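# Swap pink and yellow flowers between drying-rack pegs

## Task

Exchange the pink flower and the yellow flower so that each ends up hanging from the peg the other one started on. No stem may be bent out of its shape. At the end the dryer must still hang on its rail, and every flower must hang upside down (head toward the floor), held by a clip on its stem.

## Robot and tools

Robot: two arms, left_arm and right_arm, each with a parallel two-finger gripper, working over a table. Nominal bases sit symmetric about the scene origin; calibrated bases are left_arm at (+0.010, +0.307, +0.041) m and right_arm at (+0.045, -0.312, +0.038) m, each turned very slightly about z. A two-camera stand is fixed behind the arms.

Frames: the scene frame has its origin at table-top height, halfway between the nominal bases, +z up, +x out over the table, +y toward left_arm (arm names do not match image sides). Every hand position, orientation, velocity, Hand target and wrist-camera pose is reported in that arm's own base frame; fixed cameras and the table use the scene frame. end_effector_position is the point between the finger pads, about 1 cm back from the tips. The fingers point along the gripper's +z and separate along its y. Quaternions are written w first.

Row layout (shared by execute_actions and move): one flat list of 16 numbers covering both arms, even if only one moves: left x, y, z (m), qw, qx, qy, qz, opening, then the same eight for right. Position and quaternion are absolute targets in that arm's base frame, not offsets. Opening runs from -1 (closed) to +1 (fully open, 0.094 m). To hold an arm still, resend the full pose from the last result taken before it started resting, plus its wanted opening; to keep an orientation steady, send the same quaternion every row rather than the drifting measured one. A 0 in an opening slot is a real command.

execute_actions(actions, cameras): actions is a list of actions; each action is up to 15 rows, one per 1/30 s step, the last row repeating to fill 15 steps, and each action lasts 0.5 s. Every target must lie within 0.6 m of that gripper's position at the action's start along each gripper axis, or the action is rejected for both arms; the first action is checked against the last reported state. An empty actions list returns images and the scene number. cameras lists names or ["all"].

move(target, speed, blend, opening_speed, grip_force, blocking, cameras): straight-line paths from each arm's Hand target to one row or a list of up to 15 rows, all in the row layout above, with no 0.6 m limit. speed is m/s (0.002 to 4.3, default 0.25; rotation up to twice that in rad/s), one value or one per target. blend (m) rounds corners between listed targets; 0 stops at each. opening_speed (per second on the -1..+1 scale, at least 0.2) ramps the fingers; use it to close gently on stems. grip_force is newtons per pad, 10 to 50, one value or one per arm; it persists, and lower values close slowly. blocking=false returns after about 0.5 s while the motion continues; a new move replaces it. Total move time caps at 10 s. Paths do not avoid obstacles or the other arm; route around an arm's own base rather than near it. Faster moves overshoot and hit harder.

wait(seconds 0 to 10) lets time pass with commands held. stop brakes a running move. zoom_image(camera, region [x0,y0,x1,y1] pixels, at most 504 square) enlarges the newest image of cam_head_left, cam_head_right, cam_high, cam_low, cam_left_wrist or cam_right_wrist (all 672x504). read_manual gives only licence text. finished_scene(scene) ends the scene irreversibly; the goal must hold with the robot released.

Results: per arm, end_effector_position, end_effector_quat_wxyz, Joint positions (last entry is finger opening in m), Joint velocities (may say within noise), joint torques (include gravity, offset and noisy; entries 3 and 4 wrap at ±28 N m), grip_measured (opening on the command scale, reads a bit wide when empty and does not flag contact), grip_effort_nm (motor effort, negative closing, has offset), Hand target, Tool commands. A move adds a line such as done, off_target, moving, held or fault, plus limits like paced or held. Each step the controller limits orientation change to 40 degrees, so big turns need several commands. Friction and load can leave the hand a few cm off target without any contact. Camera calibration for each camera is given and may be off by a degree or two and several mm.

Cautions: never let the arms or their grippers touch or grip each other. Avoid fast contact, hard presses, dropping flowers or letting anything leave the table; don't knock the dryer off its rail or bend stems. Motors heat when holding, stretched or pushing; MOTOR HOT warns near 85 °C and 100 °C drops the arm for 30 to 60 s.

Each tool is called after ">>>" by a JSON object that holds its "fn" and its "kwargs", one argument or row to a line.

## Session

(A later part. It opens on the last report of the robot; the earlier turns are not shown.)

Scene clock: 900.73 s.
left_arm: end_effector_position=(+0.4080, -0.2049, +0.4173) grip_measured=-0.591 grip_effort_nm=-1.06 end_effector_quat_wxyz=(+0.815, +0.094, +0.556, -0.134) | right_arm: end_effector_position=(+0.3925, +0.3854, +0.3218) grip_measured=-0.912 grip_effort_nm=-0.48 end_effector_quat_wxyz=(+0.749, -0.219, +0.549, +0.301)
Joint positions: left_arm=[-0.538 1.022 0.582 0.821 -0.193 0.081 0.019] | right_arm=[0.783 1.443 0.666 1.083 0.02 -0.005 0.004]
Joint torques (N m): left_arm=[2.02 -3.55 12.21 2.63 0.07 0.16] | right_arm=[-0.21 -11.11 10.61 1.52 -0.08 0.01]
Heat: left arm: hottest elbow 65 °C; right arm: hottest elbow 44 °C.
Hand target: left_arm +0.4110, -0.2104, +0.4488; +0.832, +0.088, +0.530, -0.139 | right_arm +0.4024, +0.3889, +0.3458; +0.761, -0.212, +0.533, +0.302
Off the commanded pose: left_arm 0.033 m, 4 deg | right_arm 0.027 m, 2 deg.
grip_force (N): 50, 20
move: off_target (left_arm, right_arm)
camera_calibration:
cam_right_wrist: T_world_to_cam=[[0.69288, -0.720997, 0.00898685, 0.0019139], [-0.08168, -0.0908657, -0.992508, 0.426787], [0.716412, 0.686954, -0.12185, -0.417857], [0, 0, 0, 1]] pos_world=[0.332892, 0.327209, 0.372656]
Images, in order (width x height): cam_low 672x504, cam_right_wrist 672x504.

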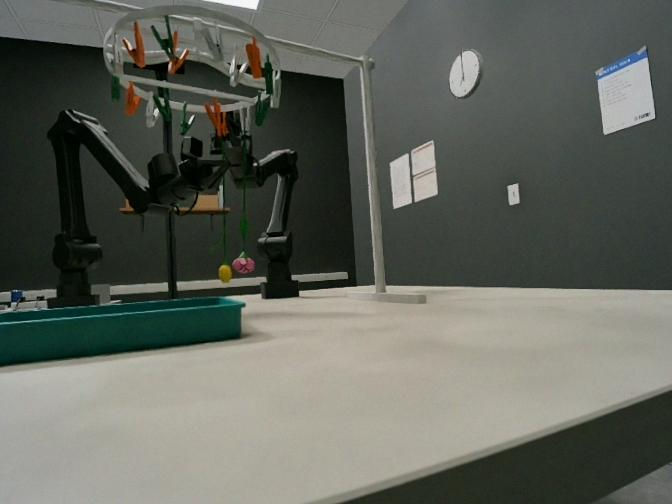

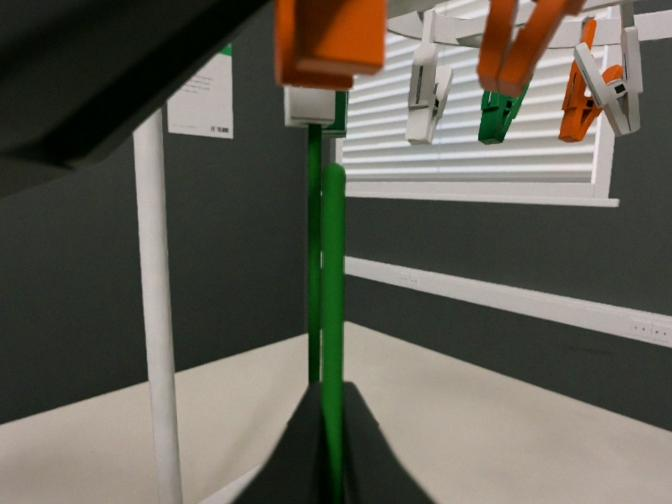

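>>> {"fn": "move", "kwargs": {
  "target": [0.4128, -0.2115, 0.4496, 0.83182, 0.08868, 0.52993, -0.13920, -0.62, 0.4006, 0.3872, 0.356, 0.76137, -0.21161, 0.53312, 0.30221, -1.0],
  "speed": 0.08,
  "cameras": ["cam_low", "cam_right_wrist"]
}}

>>> {"fn": "zoom_image", "kwargs": {
  "camera": "cam_right_wrist",
  "region": [240, 0, 440, 190]
}}

>>> {"fn": "zoom_image", "kwargs": {
  "camera": "cam_low",
  "region": [205, 105, 245, 155]
}}

Scene clock: 907.77 s.
left_arm: end_effector_position=(+0.4080, -0.2049, +0.4173) grip_measured=-0.591 grip_effort_nm=-1.06 end_effector_quat_wxyz=(+0.815, +0.094, +0.556, -0.134) | right_arm: end_effector_position=(+0.3904, +0.3834, +0.3285) grip_measured=-0.912 grip_effort_nm=-0.48 end_effector_quat_wxyz=(+0.747, -0.220, +0.551, +0.300)
Joint positions: left_arm=[-0.538 1.022 0.582 0.821 -0.193 0.081 0.019] | right_arm=[0.783 1.415 0.666 1.05 0.02 -0.005 0.004]
Joint torques (N m): left_arm=[2.08 -3.55 12.21 2.65 0.07 0.16] | right_arm=[-0.21 -11.16 10.92 1.54 -0.08 0.02]
Heat: left arm: hottest elbow 66 °C; right arm: hottest elbow 45 °C.
Hand target: left_arm +0.4110, -0.2104, +0.4488; +0.832, +0.088, +0.530, -0.139 | right_arm +0.3993, +0.3861, +0.3557; +0.761, -0.212, +0.533, +0.302
Off the commanded pose: left_arm 0.033 m, 4 deg | right_arm 0.030 m, 3 deg.
grip_force (N): 50, 20
move: off_target (left_arm, right_arm)
camera_calibration:
cam_right_wrist: T_world_to_cam=[[0.69318, -0.720706, 0.00919123, 0.00159757], [-0.0852558, -0.0946487, -0.991853, 0.435678], [0.715705, 0.686749, -0.127053, -0.41212], [0, 0, 0, 1]] pos_world=[0.330993, 0.325411, 0.379753]
Images, in order (width x height): cam_low 672x504, cam_right_wrist 672x504.

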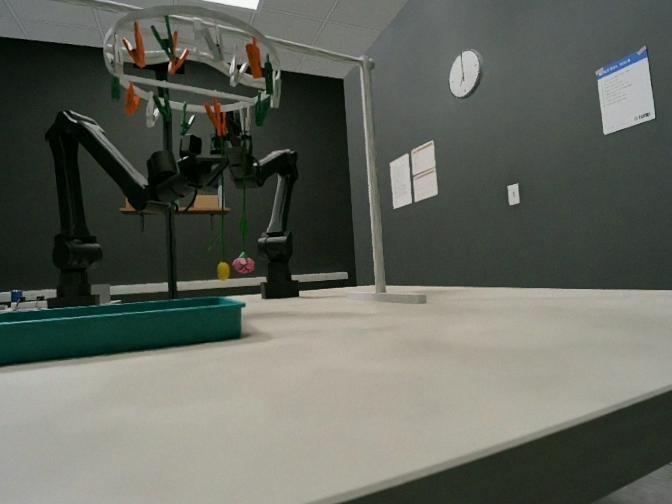

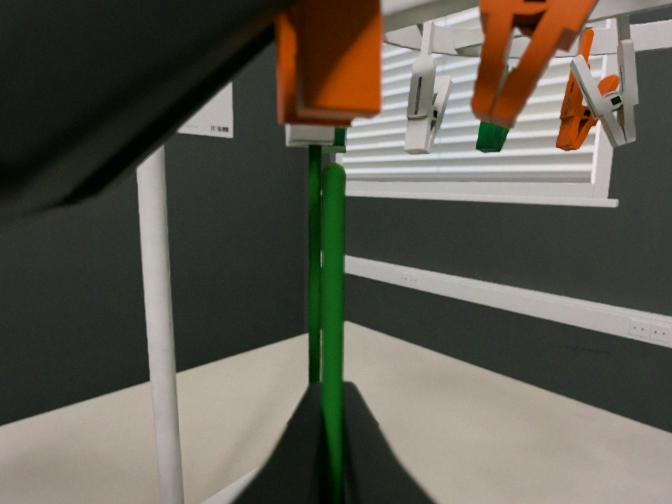

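Scaled by 2.520 from the camera's 672x504 image, which has a finer 960x720 frame.

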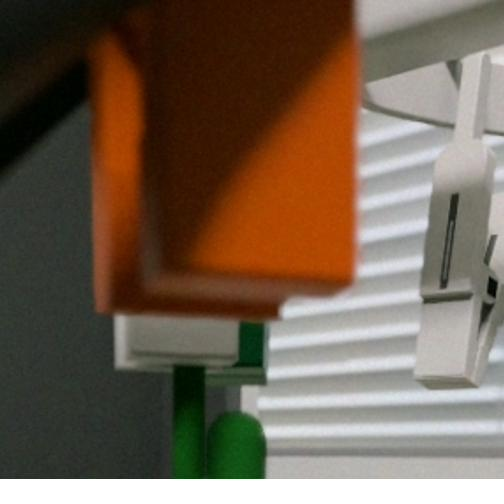

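Scaled by 10.080 from the camera's 672x504 image, which has a finer 960x720 frame.

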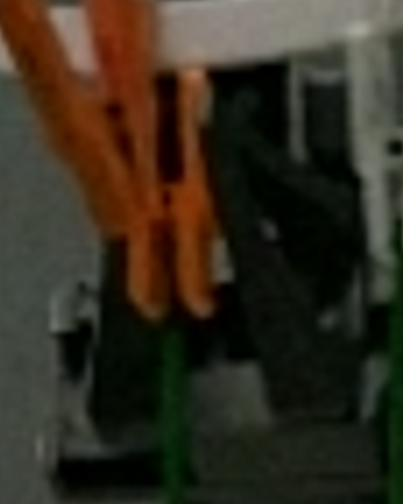

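>>> {"fn": "move", "kwargs": {
  "target": [0.4128, -0.2115, 0.4496, 0.83182, 0.08868, 0.52993, -0.13920, -0.62, 0.4006, 0.3872, 0.367, 0.76137, -0.21161, 0.53312, 0.30221, -1.0],
  "speed": 0.06,
  "cameras": ["cam_low", "cam_right_wrist"]
}}

>>> {"fn": "zoom_image", "kwargs": {
  "camera": "cam_low",
  "region": [205, 105, 245, 155]
}}

>>> {"fn": "zoom_image", "kwargs": {
  "camera": "cam_right_wrist",
  "region": [240, 0, 440, 190]
}}

Scene clock: 915.73 s.
left_arm: end_effector_position=(+0.4080, -0.2049, +0.4173) grip_measured=-0.591 grip_effort_nm=-1.06 end_effector_quat_wxyz=(+0.815, +0.094, +0.556, -0.134) | right_arm: end_effector_position=(+0.3907, +0.3837, +0.3388) grip_measured=-0.912 grip_effort_nm=-0.48 end_effector_quat_wxyz=(+0.747, -0.221, +0.551, +0.300)
Joint positions: left_arm=[-0.538 1.022 0.582 0.821 -0.193 0.081 0.019] | right_arm=[0.783 1.393 0.68 1.013 0.02 -0.005 0.004]
Joint torques (N m): left_arm=[2.02 -3.55 12.21 2.63 0.07 0.16] | right_arm=[-0.21 -11.22 11.1 1.51 -0.08 0.01]
Heat: left arm: hottest elbow 66 °C; right arm: hottest elbow 47 °C.
Hand target: left_arm +0.4110, -0.2104, +0.4488; +0.832, +0.088, +0.530, -0.139 | right_arm +0.3993, +0.3860, +0.3667; +0.761, -0.212, +0.533, +0.302
Off the commanded pose: left_arm 0.033 m, 4 deg | right_arm 0.030 m, 3 deg.
grip_force (N): 50, 20
move: off_target (left_arm, right_arm)
camera_calibration:
cam_right_wrist: T_world_to_cam=[[0.693183, -0.720703, 0.00919539, 0.00150632], [-0.0855364, -0.0949245, -0.991803, 0.44621], [0.715668, 0.686714, -0.127446, -0.411043], [0, 0, 0, 1]] pos_world=[0.331293, 0.325711, 0.390153]
Images, in order (width x height): cam_low 672x504, cam_right_wrist 672x504.

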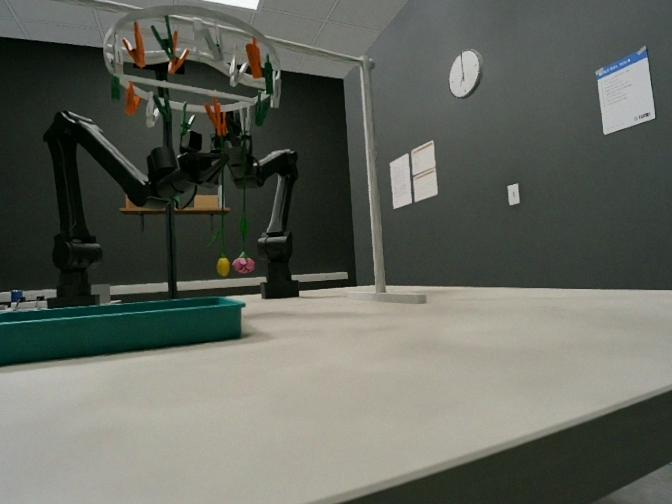

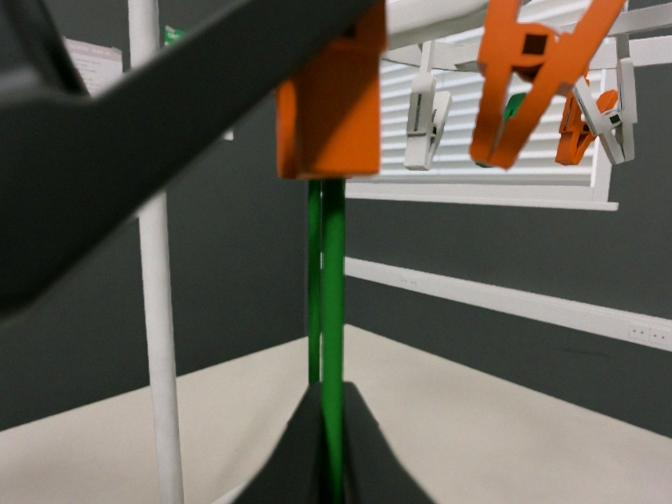

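Scaled by 10.080 from the camera's 672x504 image, which has a finer 960x720 frame.

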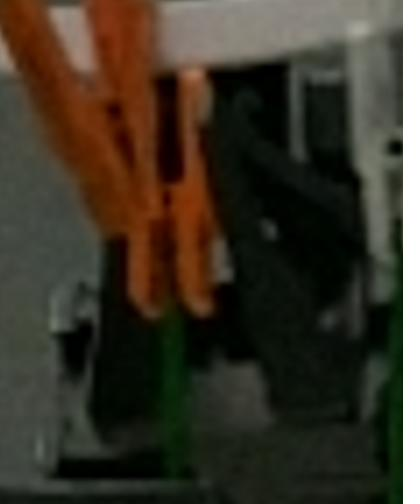

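Scaled by 2.520 from the camera's 672x504 image, which has a finer 960x720 frame.

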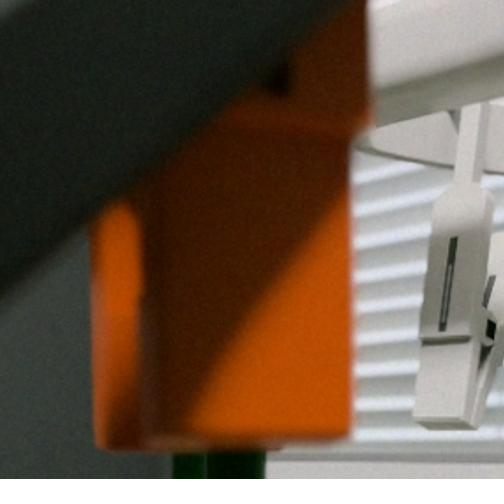

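>>> {"fn": "move", "kwargs": {
  "target": [0.4128, -0.2115, 0.4496, 0.83182, 0.08868, 0.52993, -0.13920, -0.62, 0.4006, 0.3872, 0.3795, 0.76137, -0.21161, 0.53312, 0.30221, -1.0],
  "speed": 0.06,
  "cameras": ["cam_low", "cam_right_wrist", "cam_left_wrist"]
}}

>>> {"fn": "zoom_image", "kwargs": {
  "camera": "cam_low",
  "region": [205, 105, 245, 155]
}}

>>> {"fn": "zoom_image", "kwargs": {
  "camera": "cam_right_wrist",
  "region": [240, 60, 440, 250]
}}

Scene clock: 927.37 s.
left_arm: end_effector_position=(+0.4080, -0.2049, +0.4173) grip_measured=-0.591 grip_effort_nm=-1.06 end_effector_quat_wxyz=(+0.815, +0.094, +0.556, -0.134) | right_arm: end_effector_position=(+0.3908, +0.3838, +0.3500) grip_measured=-0.912 grip_effort_nm=-0.48 end_effector_quat_wxyz=(+0.747, -0.221, +0.551, +0.300)
Joint positions: left_arm=[-0.538 1.022 0.582 0.821 -0.193 0.081 0.019] | right_arm=[0.783 1.368 0.694 0.973 0.02 -0.005 0.004]
Joint torques (N m): left_arm=[2.08 -3.43 12.21 2.65 0.07 0.16] | right_arm=[-0.15 -10.81 11.47 1.59 -0.07 0.03]
Heat: left arm: hottest elbow 66 °C; right arm: hottest elbow 47 °C.
Hand target: left_arm +0.4109, -0.2103, +0.4488; +0.832, +0.088, +0.530, -0.139 | right_arm +0.3991, +0.3859, +0.3793; +0.761, -0.212, +0.533, +0.302
Off the commanded pose: left_arm 0.033 m, 4 deg | right_arm 0.031 m, 3 deg.
grip_force (N): 50, 20
move: off_target (left_arm, right_arm)
camera_calibration:
cam_left_wrist: T_world_to_cam=[[-0.31323, -0.949559, -0.0150041, -0.0605975], [-0.0527978, 0.0331868, -0.998054, 0.48259], [0.948208, -0.311828, -0.0605297, -0.333052], [0, 0, 0, 1]] pos_world=[0.322301, -0.177411, 0.460582]
cam_right_wrist: T_world_to_cam=[[0.693188, -0.720698, 0.00921274, 0.00139521], [-0.0861049, -0.095495, -0.991699, 0.457768], [0.715595, 0.68664, -0.128252, -0.409371], [0, 0, 0, 1]] pos_world=[0.331393, 0.325811, 0.401452]
Images, in order (width x height): cam_low 672x504, cam_left_wrist 672x504, cam_right_wrist 672x504.

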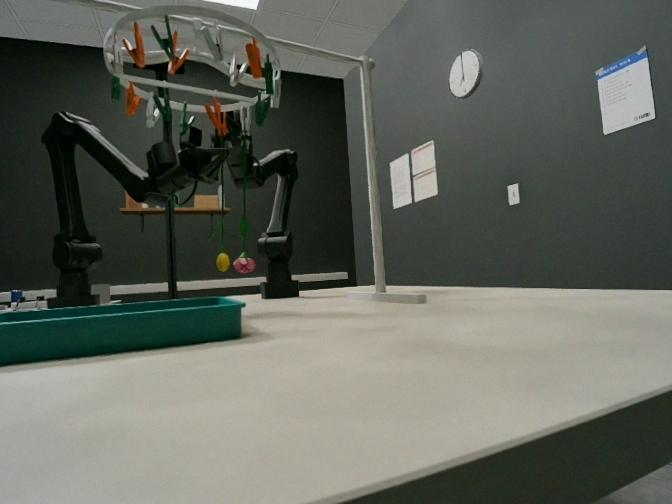

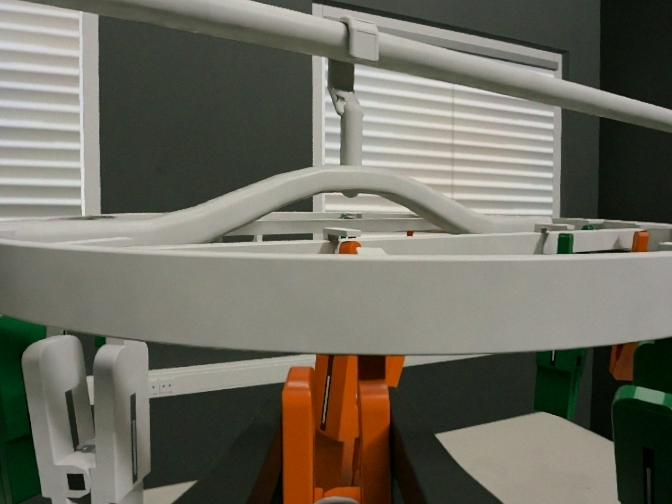

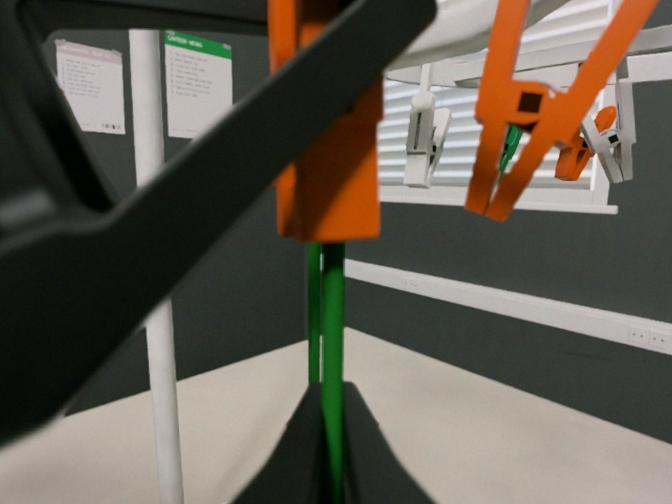

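Scaled by 10.080 from the camera's 672x504 image, which has a finer 960x720 frame.

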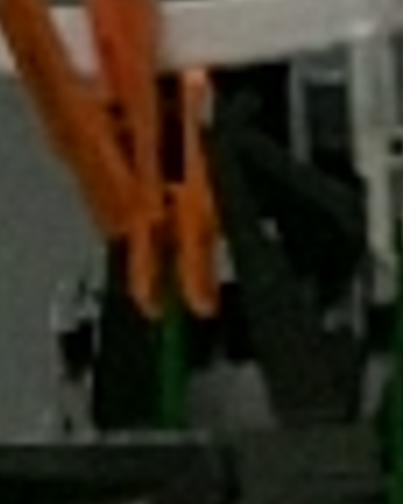

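Scaled by 2.520 from the camera's 672x504 image, which has a finer 960x720 frame.

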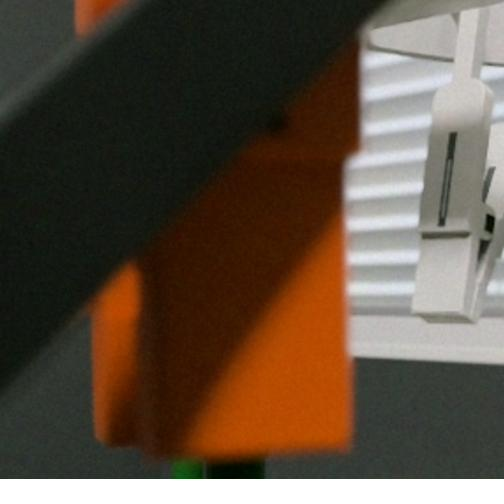

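>>> {"fn": "move", "kwargs": {
  "target": [0.4128, -0.2115, 0.4496, 0.83182, 0.08868, 0.52993, -0.13920, -0.1, 0.4006, 0.3872, 0.3795, 0.76137, -0.21161, 0.53312, 0.30221, -1.0],
  "speed": 0.06,
  "opening_speed": 0.5,
  "cameras": ["cam_low", "cam_right_wrist", "cam_left_wrist"]
}}

>>> {"fn": "zoom_image", "kwargs": {
  "camera": "cam_low",
  "region": [205, 105, 245, 155]
}}

>>> {"fn": "zoom_image", "kwargs": {
  "camera": "cam_left_wrist",
  "region": [230, 320, 450, 504]
}}

Scene clock: 932.00 s.
left_arm: end_effector_position=(+0.4080, -0.2049, +0.4173) grip_measured=-0.102 grip_effort_nm=0.05 end_effector_quat_wxyz=(+0.815, +0.094, +0.556, -0.134) | right_arm: end_effector_position=(+0.3906, +0.3836, +0.3506) grip_measured=-0.912 grip_effort_nm=-0.48 end_effector_quat_wxyz=(+0.747, -0.220, +0.551, +0.300)
Joint positions: left_arm=[-0.538 1.022 0.582 0.821 -0.193 0.082 0.042] | right_arm=[0.783 1.367 0.694 0.973 0.02 -0.005 0.004]
Joint torques (N m): left_arm=[2.02 -3.55 12.21 2.63 0.07 0.16] | right_arm=[-0.15 -10.87 11.52 1.57 -0.07 0.01]
Heat: left arm: hottest elbow 66 °C; right arm: hottest elbow 48 °C.
Hand target: left_arm +0.4109, -0.2104, +0.4488; +0.832, +0.088, +0.530, -0.139 | right_arm +0.3991, +0.3859, +0.3794; +0.762, -0.212, +0.533, +0.302
Off the commanded pose: left_arm 0.033 m, 4 deg | right_arm 0.031 m, 3 deg.
grip_force (N): 50, 20
move: off_target (left_arm, right_arm)
camera_calibration:
cam_left_wrist: T_world_to_cam=[[-0.313034, -0.949618, -0.0153311, -0.0606158], [-0.0526994, 0.0334849, -0.998049, 0.482612], [0.948279, -0.311615, -0.0605262, -0.333069], [0, 0, 0, 1]] pos_world=[0.322301, -0.177512, 0.460582]
cam_right_wrist: T_world_to_cam=[[0.69318, -0.720706, 0.00919123, 0.00139903], [-0.0852558, -0.0946487, -0.991853, 0.457733], [0.715705, 0.686749, -0.127053, -0.40958], [0, 0, 0, 1]] pos_world=[0.331193, 0.325611, 0.401953]
Images, in order (width x height): cam_low 672x504, cam_left_wrist 672x504, cam_right_wrist 672x504.

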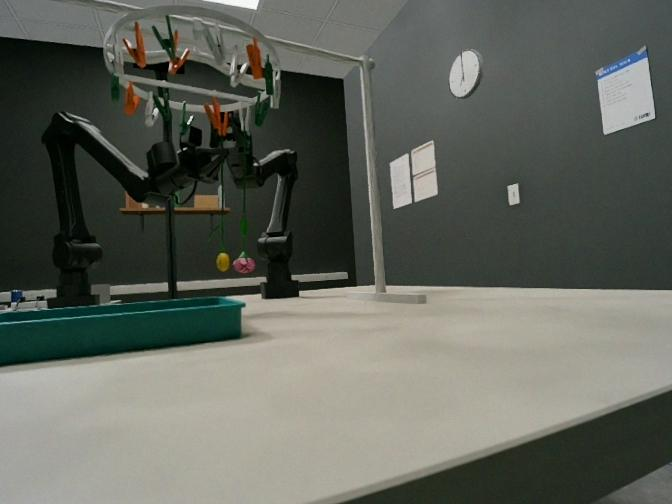

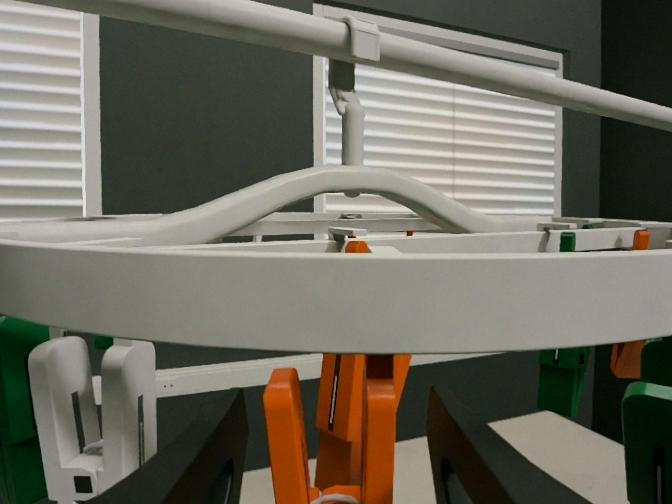

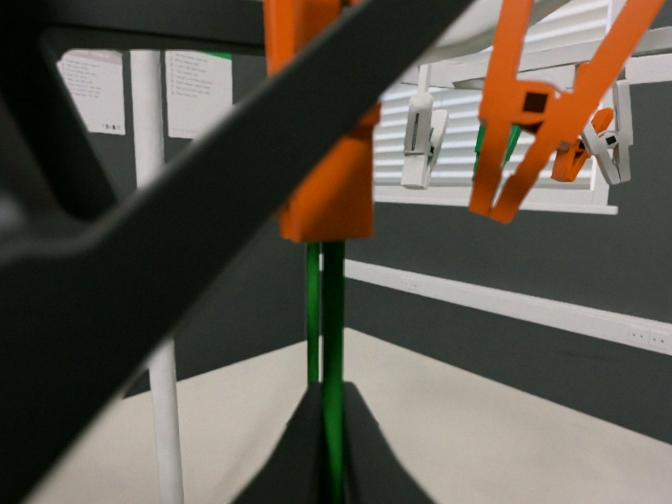

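Scaled by 10.080 from the camera's 672x504 image, which has a finer 960x720 frame.

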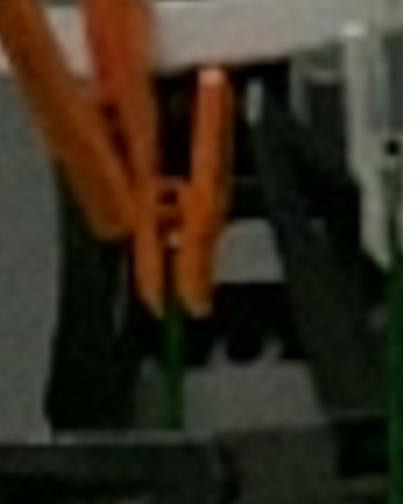

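Scaled by 2.291 from the camera's 672x504 image, which has a finer 960x720 frame.

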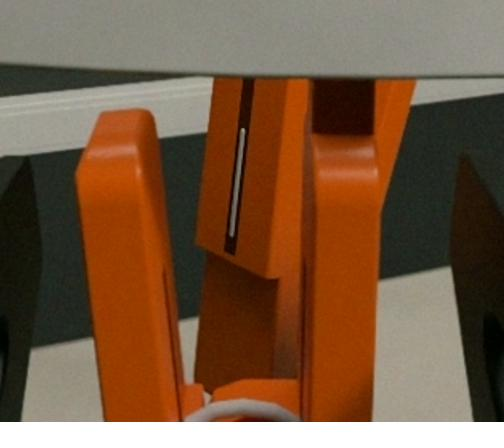

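>>> {"fn": "move", "kwargs": {
  "target": [0.4128, -0.2115, 0.4496, 0.83182, 0.08868, 0.52993, -0.13920, -0.1, 0.4006, 0.3872, 0.3795, 0.76137, -0.21161, 0.53312, 0.30221, -0.35],
  "speed": 0.06,
  "opening_speed": 0.5,
  "cameras": ["cam_low", "cam_right_wrist"]
}}

>>> {"fn": "zoom_image", "kwargs": {
  "camera": "cam_low",
  "region": [205, 105, 245, 155]
}}

Scene clock: 938.03 s.
left_arm: end_effector_position=(+0.4080, -0.2049, +0.4173) grip_measured=-0.102 grip_effort_nm=0.06 end_effector_quat_wxyz=(+0.815, +0.094, +0.556, -0.134) | right_arm: end_effector_position=(+0.3906, +0.3836, +0.3506) grip_measured=-0.352 grip_effort_nm=0.08 end_effector_quat_wxyz=(+0.747, -0.220, +0.551, +0.300)
Joint positions: left_arm=[-0.538 1.022 0.582 0.821 -0.193 0.082 0.042] | right_arm=[0.783 1.367 0.694 0.973 0.02 -0.005 0.03]
Joint torques (N m): left_arm=[2.02 -3.6 12.21 2.63 0.08 0.16] | right_arm=[-0.32 -10.87 11.52 1.54 -0.08 0.01]
Heat: left arm: hottest elbow 66 °C; right arm: hottest elbow 49 °C.
Hand target: left_arm +0.4109, -0.2104, +0.4488; +0.832, +0.088, +0.530, -0.139 | right_arm +0.3991, +0.3859, +0.3794; +0.762, -0.212, +0.533, +0.302
Off the commanded pose: left_arm 0.033 m, 4 deg | right_arm 0.031 m, 3 deg.
grip_force (N): 50, 20
move: off_target (left_arm, right_arm)
camera_calibration:
cam_right_wrist: T_world_to_cam=[[0.69318, -0.720706, 0.00919123, 0.00139903], [-0.0852558, -0.0946487, -0.991853, 0.457733], [0.715705, 0.686749, -0.127053, -0.40958], [0, 0, 0, 1]] pos_world=[0.331193, 0.325611, 0.401953]
Images, in order (width x height): cam_low 672x504, cam_right_wrist 672x504.

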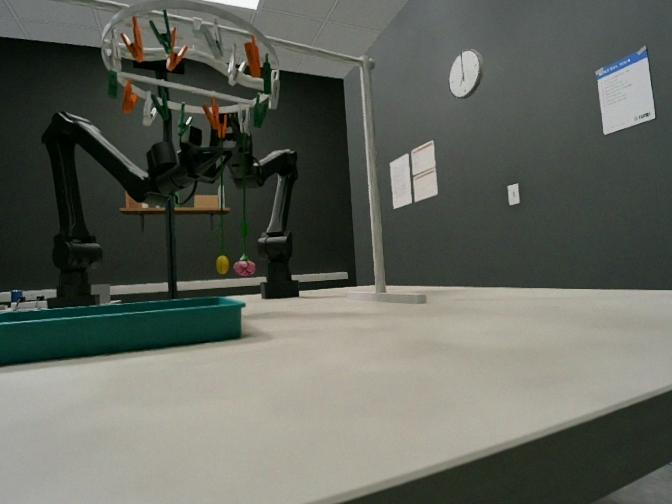

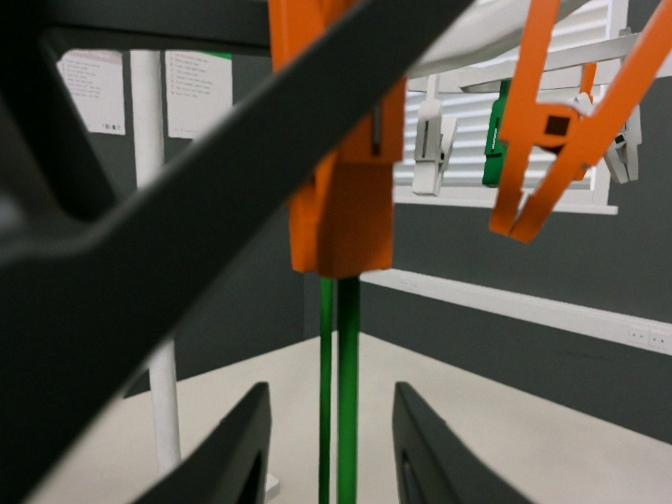

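Scaled by 10.080 from the camera's 672x504 image, which has a finer 960x720 frame.

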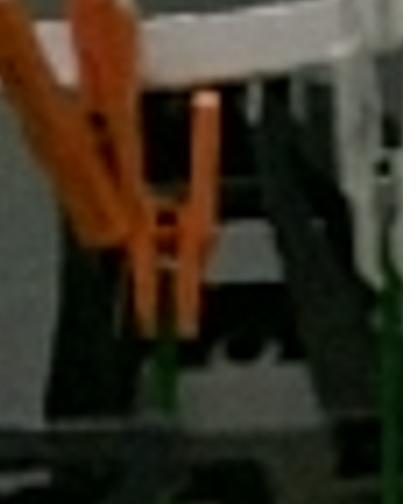

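>>> {"fn": "move", "kwargs": {
  "target": [
    [0.3334, -0.1846, 0.4167, 0.83182, 0.08868, 0.52993, -0.13920, -0.1, 0.330, 0.320, 0.349, 0.76137, -0.21161, 0.53312, 0.30221, -0.35],
    [0.300, -0.150, 0.390, 0.83182, 0.08868, 0.52993, -0.13920, -0.1, 0.270, 0.250, 0.310, 0.76137, -0.21161, 0.53312, 0.30221, -0.35]
  ],
  "speed": 0.15,
  "blend": [0.03, 0],
  "cameras": ["cam_low", "cam_right_wrist", "cam_left_wrist", "cam_high"]
}}

Scene clock: 1001.93 s.
left_arm: end_effector_position=(+0.2996, -0.1533, +0.3884) grip_measured=-0.102 grip_effort_nm=0.05 end_effector_quat_wxyz=(+0.831, +0.091, +0.530, -0.142) | right_arm: end_effector_position=(+0.2700, +0.2548, +0.3155) grip_measured=-0.352 grip_effort_nm=0.08 end_effector_quat_wxyz=(+0.764, -0.215, +0.528, +0.303)
Joint positions: left_arm=[-0.587 0.619 0.292 0.774 -0.225 0.108 0.042] | right_arm=[0.753 0.914 0.223 1.05 -0.01 -0.005 0.03]
Joint torques (N m): left_arm=[3.25 -0.79 8.64 1.37 0.2 0.03] | right_arm=[-0.21 -1.67 6.53 1.68 -0.1 0.13]
Heat: left arm: hottest elbow 68 °C; right arm: hottest elbow 53 °C.
Hand target: left_arm +0.3000, -0.1499, +0.3901; +0.832, +0.088, +0.530, -0.139 | right_arm +0.2700, +0.2501, +0.3101; +0.761, -0.212, +0.533, +0.302
Off the commanded pose: left_arm 0.004 m, 0 deg | right_arm 0.007 m, 1 deg.
grip_force (N): 50, 20
move: done
camera_calibration:
cam_left_wrist: T_world_to_cam=[[-0.32183, -0.946734, -0.0109392, -0.0445342], [0.00459374, 0.00999237, -0.99994, 0.426316], [0.946786, -0.321861, 0.0011332, -0.241061], [0, 0, 0, 1]] pos_world=[0.211942, -0.12401, 0.426076]
cam_right_wrist: T_world_to_cam=[[0.690766, -0.722839, 0.0185924, -0.00929307], [-0.0373368, -0.0613351, -0.997419, 0.380715], [0.722114, 0.688289, -0.0693567, -0.259578], [0, 0, 0, 1]] pos_world=[0.208079, 0.195298, 0.361902]
Images, in order (width x height): cam_high 672x504, cam_low 672x504, cam_left_wrist 672x504, cam_right_wrist 672x504.

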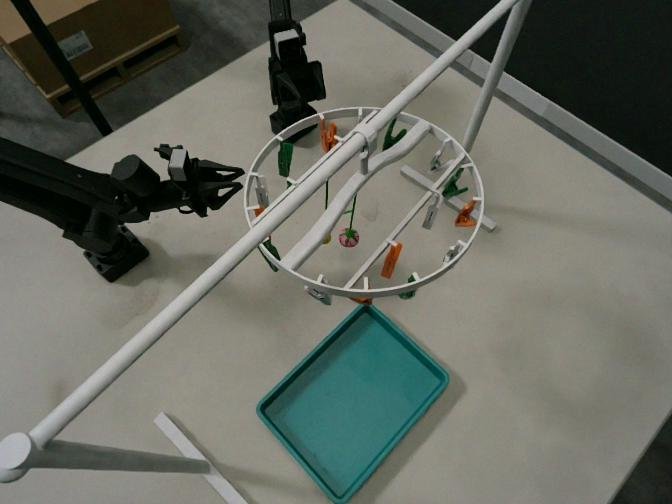

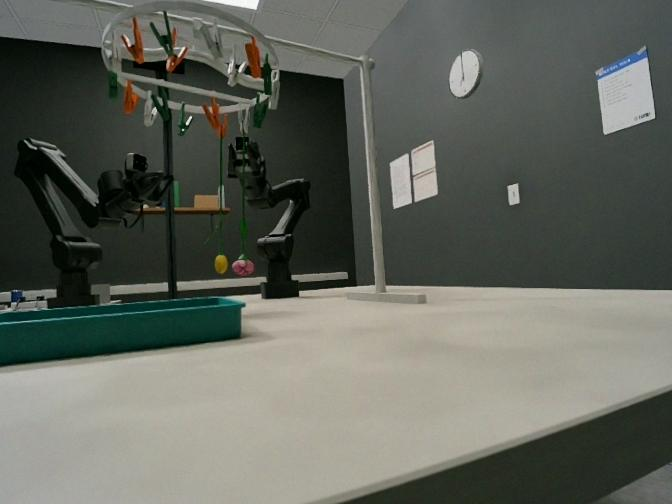

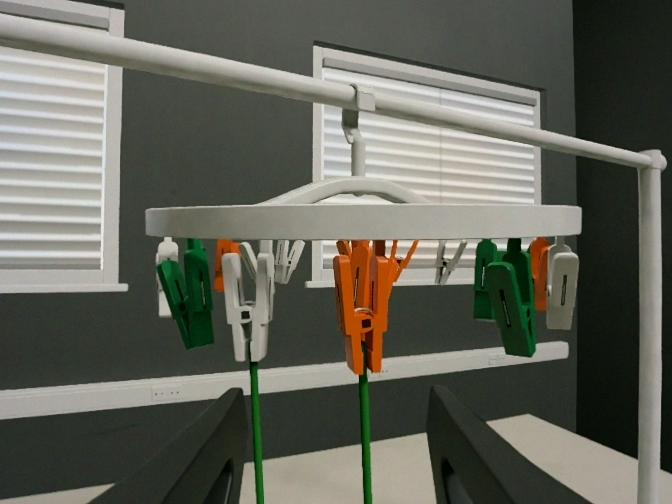

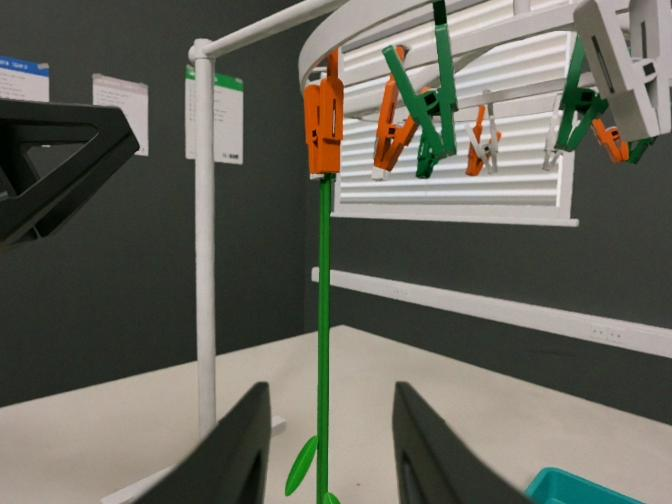

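>>> {"fn": "move", "kwargs": {
  "target": [
    [0.310, -0.100, 0.395, 0.80718, 0.15575, 0.51423, -0.24447, 0.15, 0.255, 0.320, 0.285, 0.77683, -0.01812, 0.62906, 0.02237, -0.5],
    [0.378, -0.105, 0.408, 0.80718, 0.15575, 0.51423, -0.24447, 0.15, 0.240, 0.390, 0.250, 0.77683, -0.01812, 0.62906, 0.02237, -0.5]
  ],
  "speed": 0.2,
  "blend": [0.03, 0],
  "cameras": ["cam_low", "cam_right_wrist", "cam_left_wrist", "cam_high"]
}}

Scene clock: 1052.97 s.
left_arm: end_effector_position=(+0.3707, -0.1058, +0.3772) grip_measured=+0.148 grip_effort_nm=0.05 end_effector_quat_wxyz=(+0.791, +0.154, +0.539, -0.246) | right_arm: end_effector_position=(+0.2401, +0.3791, +0.2421) grip_measured=-0.499 grip_effort_nm=-0.08 end_effector_quat_wxyz=(+0.760, -0.035, +0.648, +0.023)
Joint positions: left_arm=[-0.072 0.884 0.38 0.933 0.468 -0.227 0.054] | right_arm=[1.385 1.627 0.596 1.568 1.26 -0.54 0.024]
Joint torques (N m): left_arm=[2.9 -1.55 11.77 2.5 -0.08 -0.07] | right_arm=[0.91 -10.29 7.53 1.72 -0.27 -0.11]
Heat: left arm: hottest elbow 64 °C; right arm: hottest elbow 46 °C.
Hand target: left_arm +0.3762, -0.1046, +0.4071; +0.807, +0.156, +0.515, -0.244 | right_arm +0.2400, +0.3896, +0.2502; +0.763, -0.028, +0.645, +0.030
Off the commanded pose: left_arm 0.032 m, 3 deg | right_arm 0.013 m, 4 deg.
joint sent to its limit (right arm) — joint 4 (wrist pitch), upper limit. The joint targets are off in orientation, not in position.
grip_force (N): 50, 20
move: off_target (left_arm, right_arm)
camera_calibration:
cam_left_wrist: T_world_to_cam=[[-0.545985, -0.837727, 0.010693, 0.109698], [-0.0509738, 0.0204769, -0.99849, 0.435468], [0.836243, -0.545706, -0.0538822, -0.255059], [0, 0, 0, 1]] pos_world=[0.295382, -0.0562071, 0.419894]
cam_right_wrist: T_world_to_cam=[[0.08471, -0.995844, 0.0334515, 0.348022], [-0.264218, -0.0548204, -0.962904, 0.357694], [0.960736, 0.0727291, -0.267764, -0.104564], [0, 0, 0, 1]] pos_world=[0.165487, 0.373789, 0.304784]
Images, in order (width x height): cam_high 672x504, cam_low 672x504, cam_left_wrist 672x504, cam_right_wrist 672x504.

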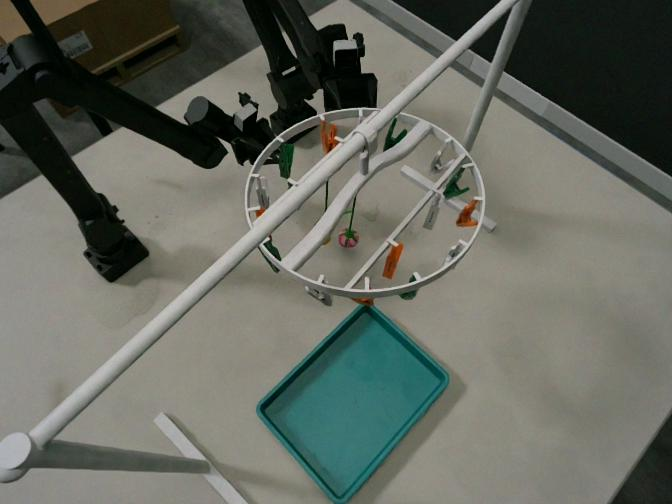

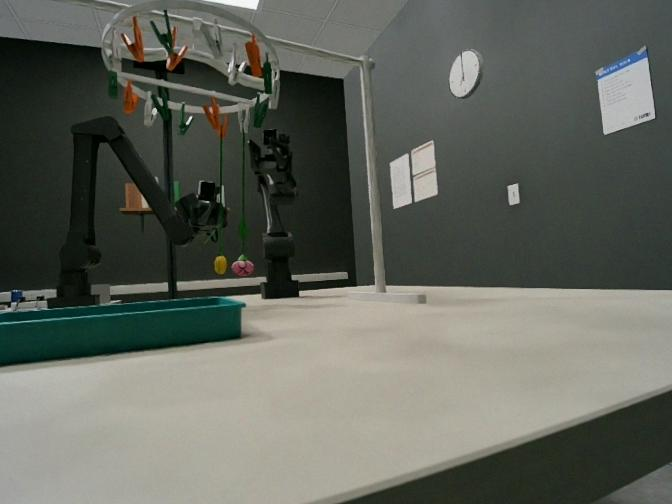

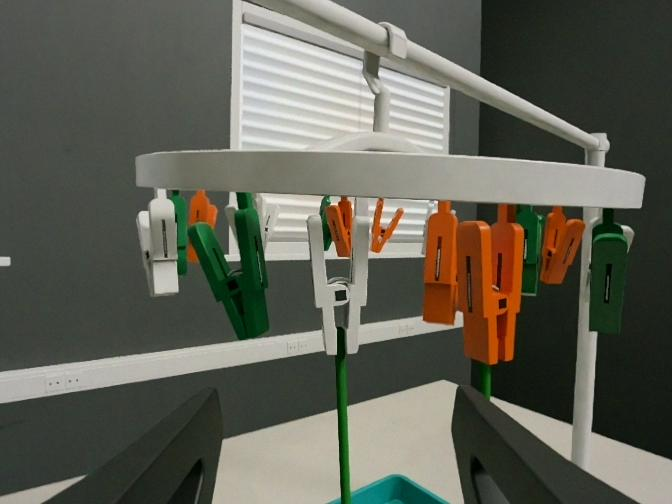

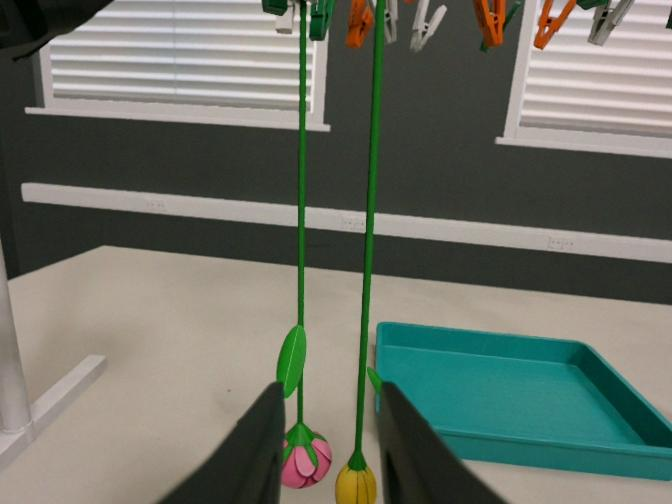

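>>> {"fn": "move", "kwargs": {
  "target": [0.428, -0.143, 0.437, 0.80718, 0.15575, 0.51423, -0.24447, 0.15, 0.348, 0.420, 0.266, 0.77683, -0.01812, 0.62906, 0.02237, -0.5],
  "speed": 0.15,
  "cameras": ["cam_low", "cam_right_wrist", "cam_left_wrist"]
}}

Scene clock: 1074.57 s.
left_arm: end_effector_position=(+0.4193, -0.1373, +0.4129) grip_measured=+0.148 grip_effort_nm=0.05 end_effector_quat_wxyz=(+0.798, +0.150, +0.529, -0.247) | right_arm: end_effector_position=(+0.3398, +0.4096, +0.2605) grip_measured=-0.499 grip_effort_nm=-0.08 end_effector_quat_wxyz=(+0.775, -0.030, +0.631, +0.014)
Joint positions: left_arm=[-0.173 1.025 0.545 0.917 0.368 -0.19 0.054] | right_arm=[1.169 1.689 0.77 1.348 1.065 -0.411 0.024]
Joint torques (N m): left_arm=[1.85 -3.37 11.9 1.33 -0.15 0.18] | right_arm=[-0.09 -12.51 8.85 1.09 -0.31 0.2]
Heat: left arm: hottest elbow 63 °C; right arm: hottest elbow 44 °C.
Hand target: left_arm +0.4264, -0.1424, +0.4366; +0.807, +0.156, +0.514, -0.244 | right_arm +0.3477, +0.4194, +0.2659; +0.777, -0.018, +0.629, +0.022
Off the commanded pose: left_arm 0.026 m, 2 deg | right_arm 0.014 m, 2 deg.
grip_force (N): 50, 20
move: off_target (left_arm, right_arm)
camera_calibration:
cam_left_wrist: T_world_to_cam=[[-0.543472, -0.839347, 0.0116067, 0.107797], [-0.0307317, 0.00607709, -0.999509, 0.464197], [0.838864, -0.543562, -0.0290973, -0.321918], [0, 0, 0, 1]] pos_world=[0.342896, -0.087324, 0.453351]
cam_right_wrist: T_world_to_cam=[[0.0629441, -0.997228, 0.0396667, 0.375653], [-0.220897, -0.0526805, -0.973873, 0.39071], [0.973264, 0.0525374, -0.223601, -0.205179], [0, 0, 0, 1]] pos_world=[0.262355, 0.405974, 0.319723]
Images, in order (width x height): cam_low 672x504, cam_left_wrist 672x504, cam_right_wrist 672x504.

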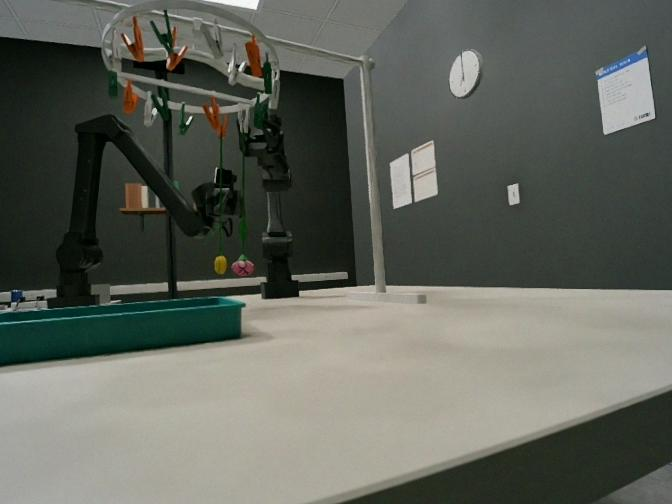

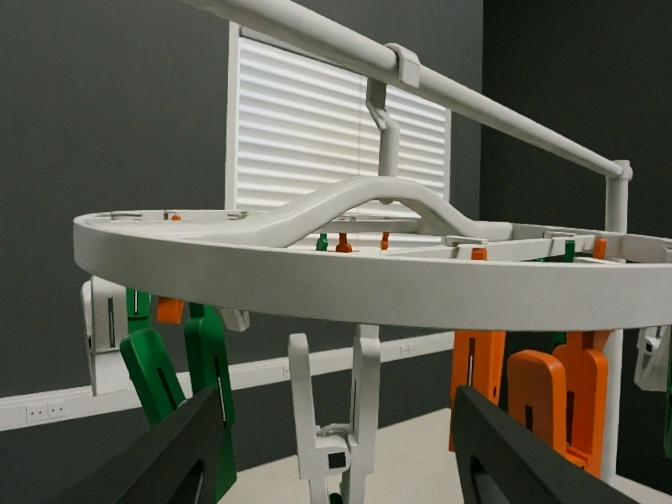

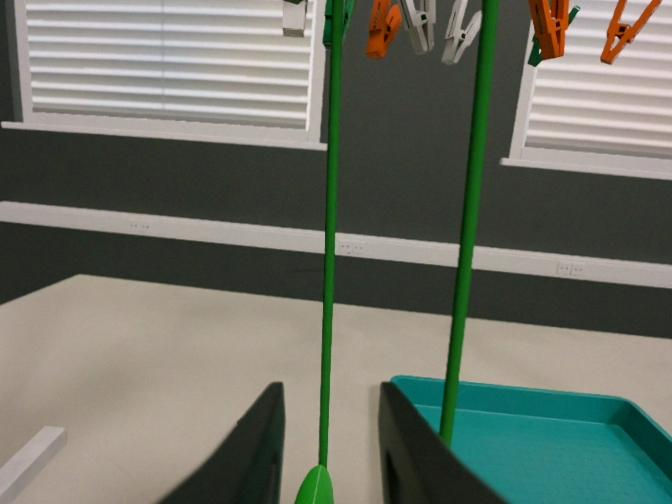

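>>> {"fn": "move", "kwargs": {
  "target": [
    [0.4527, -0.1599, 0.4440, 0.80718, 0.15575, 0.51423, -0.24447, -0.15, 0.348, 0.420, 0.266, 0.77683, -0.01812, 0.62906, 0.02237, -0.5]
  ],
  "speed": 0.08,
  "cameras": ["cam_low", "cam_right_wrist", "cam_left_wrist"]
}}

Scene clock: 1086.50 s.
left_arm: end_effector_position=(+0.4437, -0.1534, +0.4205) grip_measured=-0.148 grip_effort_nm=-0.12 end_effector_quat_wxyz=(+0.798, +0.150, +0.529, -0.246) | right_arm: end_effector_position=(+0.3398, +0.4096, +0.2605) grip_measured=-0.499 grip_effort_nm=-0.08 end_effector_quat_wxyz=(+0.775, -0.030, +0.631, +0.014)
Joint positions: left_arm=[-0.21 1.102 0.617 0.917 0.335 -0.173 0.04] | right_arm=[1.169 1.689 0.77 1.348 1.065 -0.409 0.024]
Joint torques (N m): left_arm=[1.85 -4.31 11.79 1.33 -0.14 0.21] | right_arm=[-0.03 -12.28 8.8 1.13 -0.32 0.19]
Heat: left arm: hottest elbow 67 °C; right arm: hottest elbow 44 °C.
Hand target: left_arm +0.4511, -0.1593, +0.4436; +0.807, +0.156, +0.514, -0.245 | right_arm +0.3477, +0.4194, +0.2660; +0.777, -0.018, +0.629, +0.022
Off the commanded pose: left_arm 0.026 m, 2 deg | right_arm 0.014 m, 2 deg.
grip_force (N): 50, 20
move: off_target (left_arm, right_arm)
camera_calibration:
cam_left_wrist: T_world_to_cam=[[-0.543572, -0.839297, 0.0105073, 0.107922], [-0.0296239, 0.00667256, -0.999539, 0.472308], [0.83884, -0.543633, -0.0284902, -0.351249], [0, 0, 0, 1]] pos_world=[0.367297, -0.103523, 0.460949]
cam_right_wrist: T_world_to_cam=[[0.0632048, -0.997255, 0.0385744, 0.375944], [-0.220922, -0.0516737, -0.973922, 0.390322], [0.973241, 0.0530345, -0.223582, -0.205382], [0, 0, 0, 1]] pos_world=[0.262355, 0.405974, 0.319721]
Images, in order (width x height): cam_low 672x504, cam_left_wrist 672x504, cam_right_wrist 672x504.

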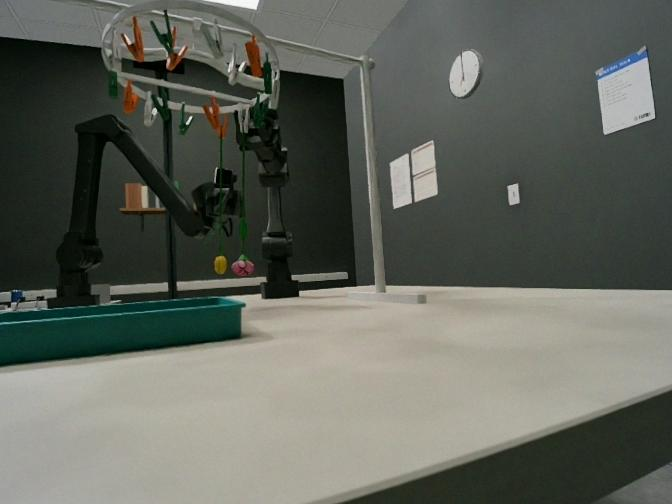

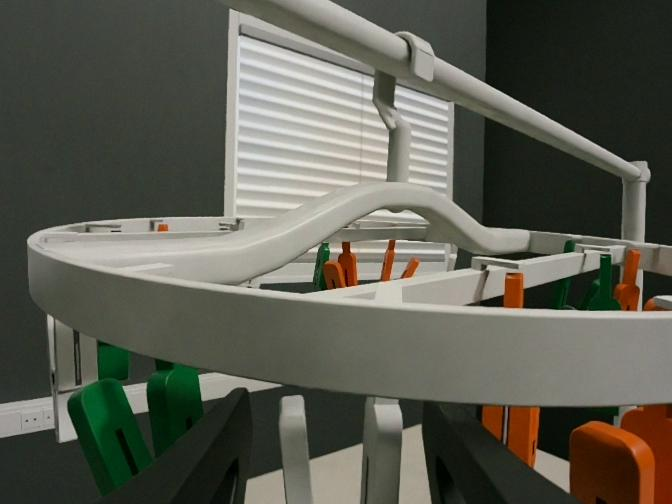

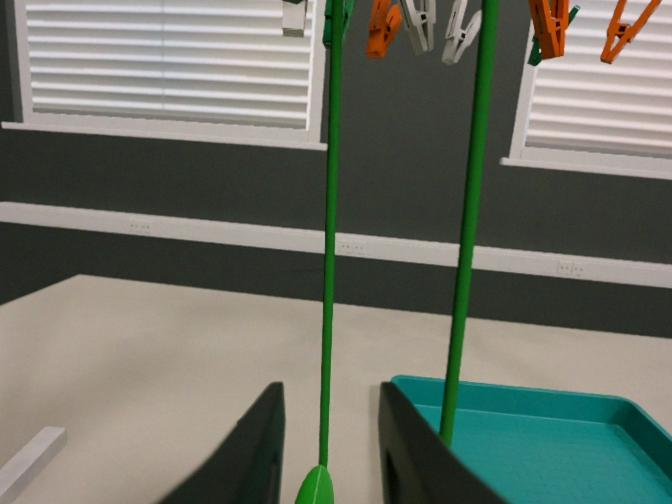

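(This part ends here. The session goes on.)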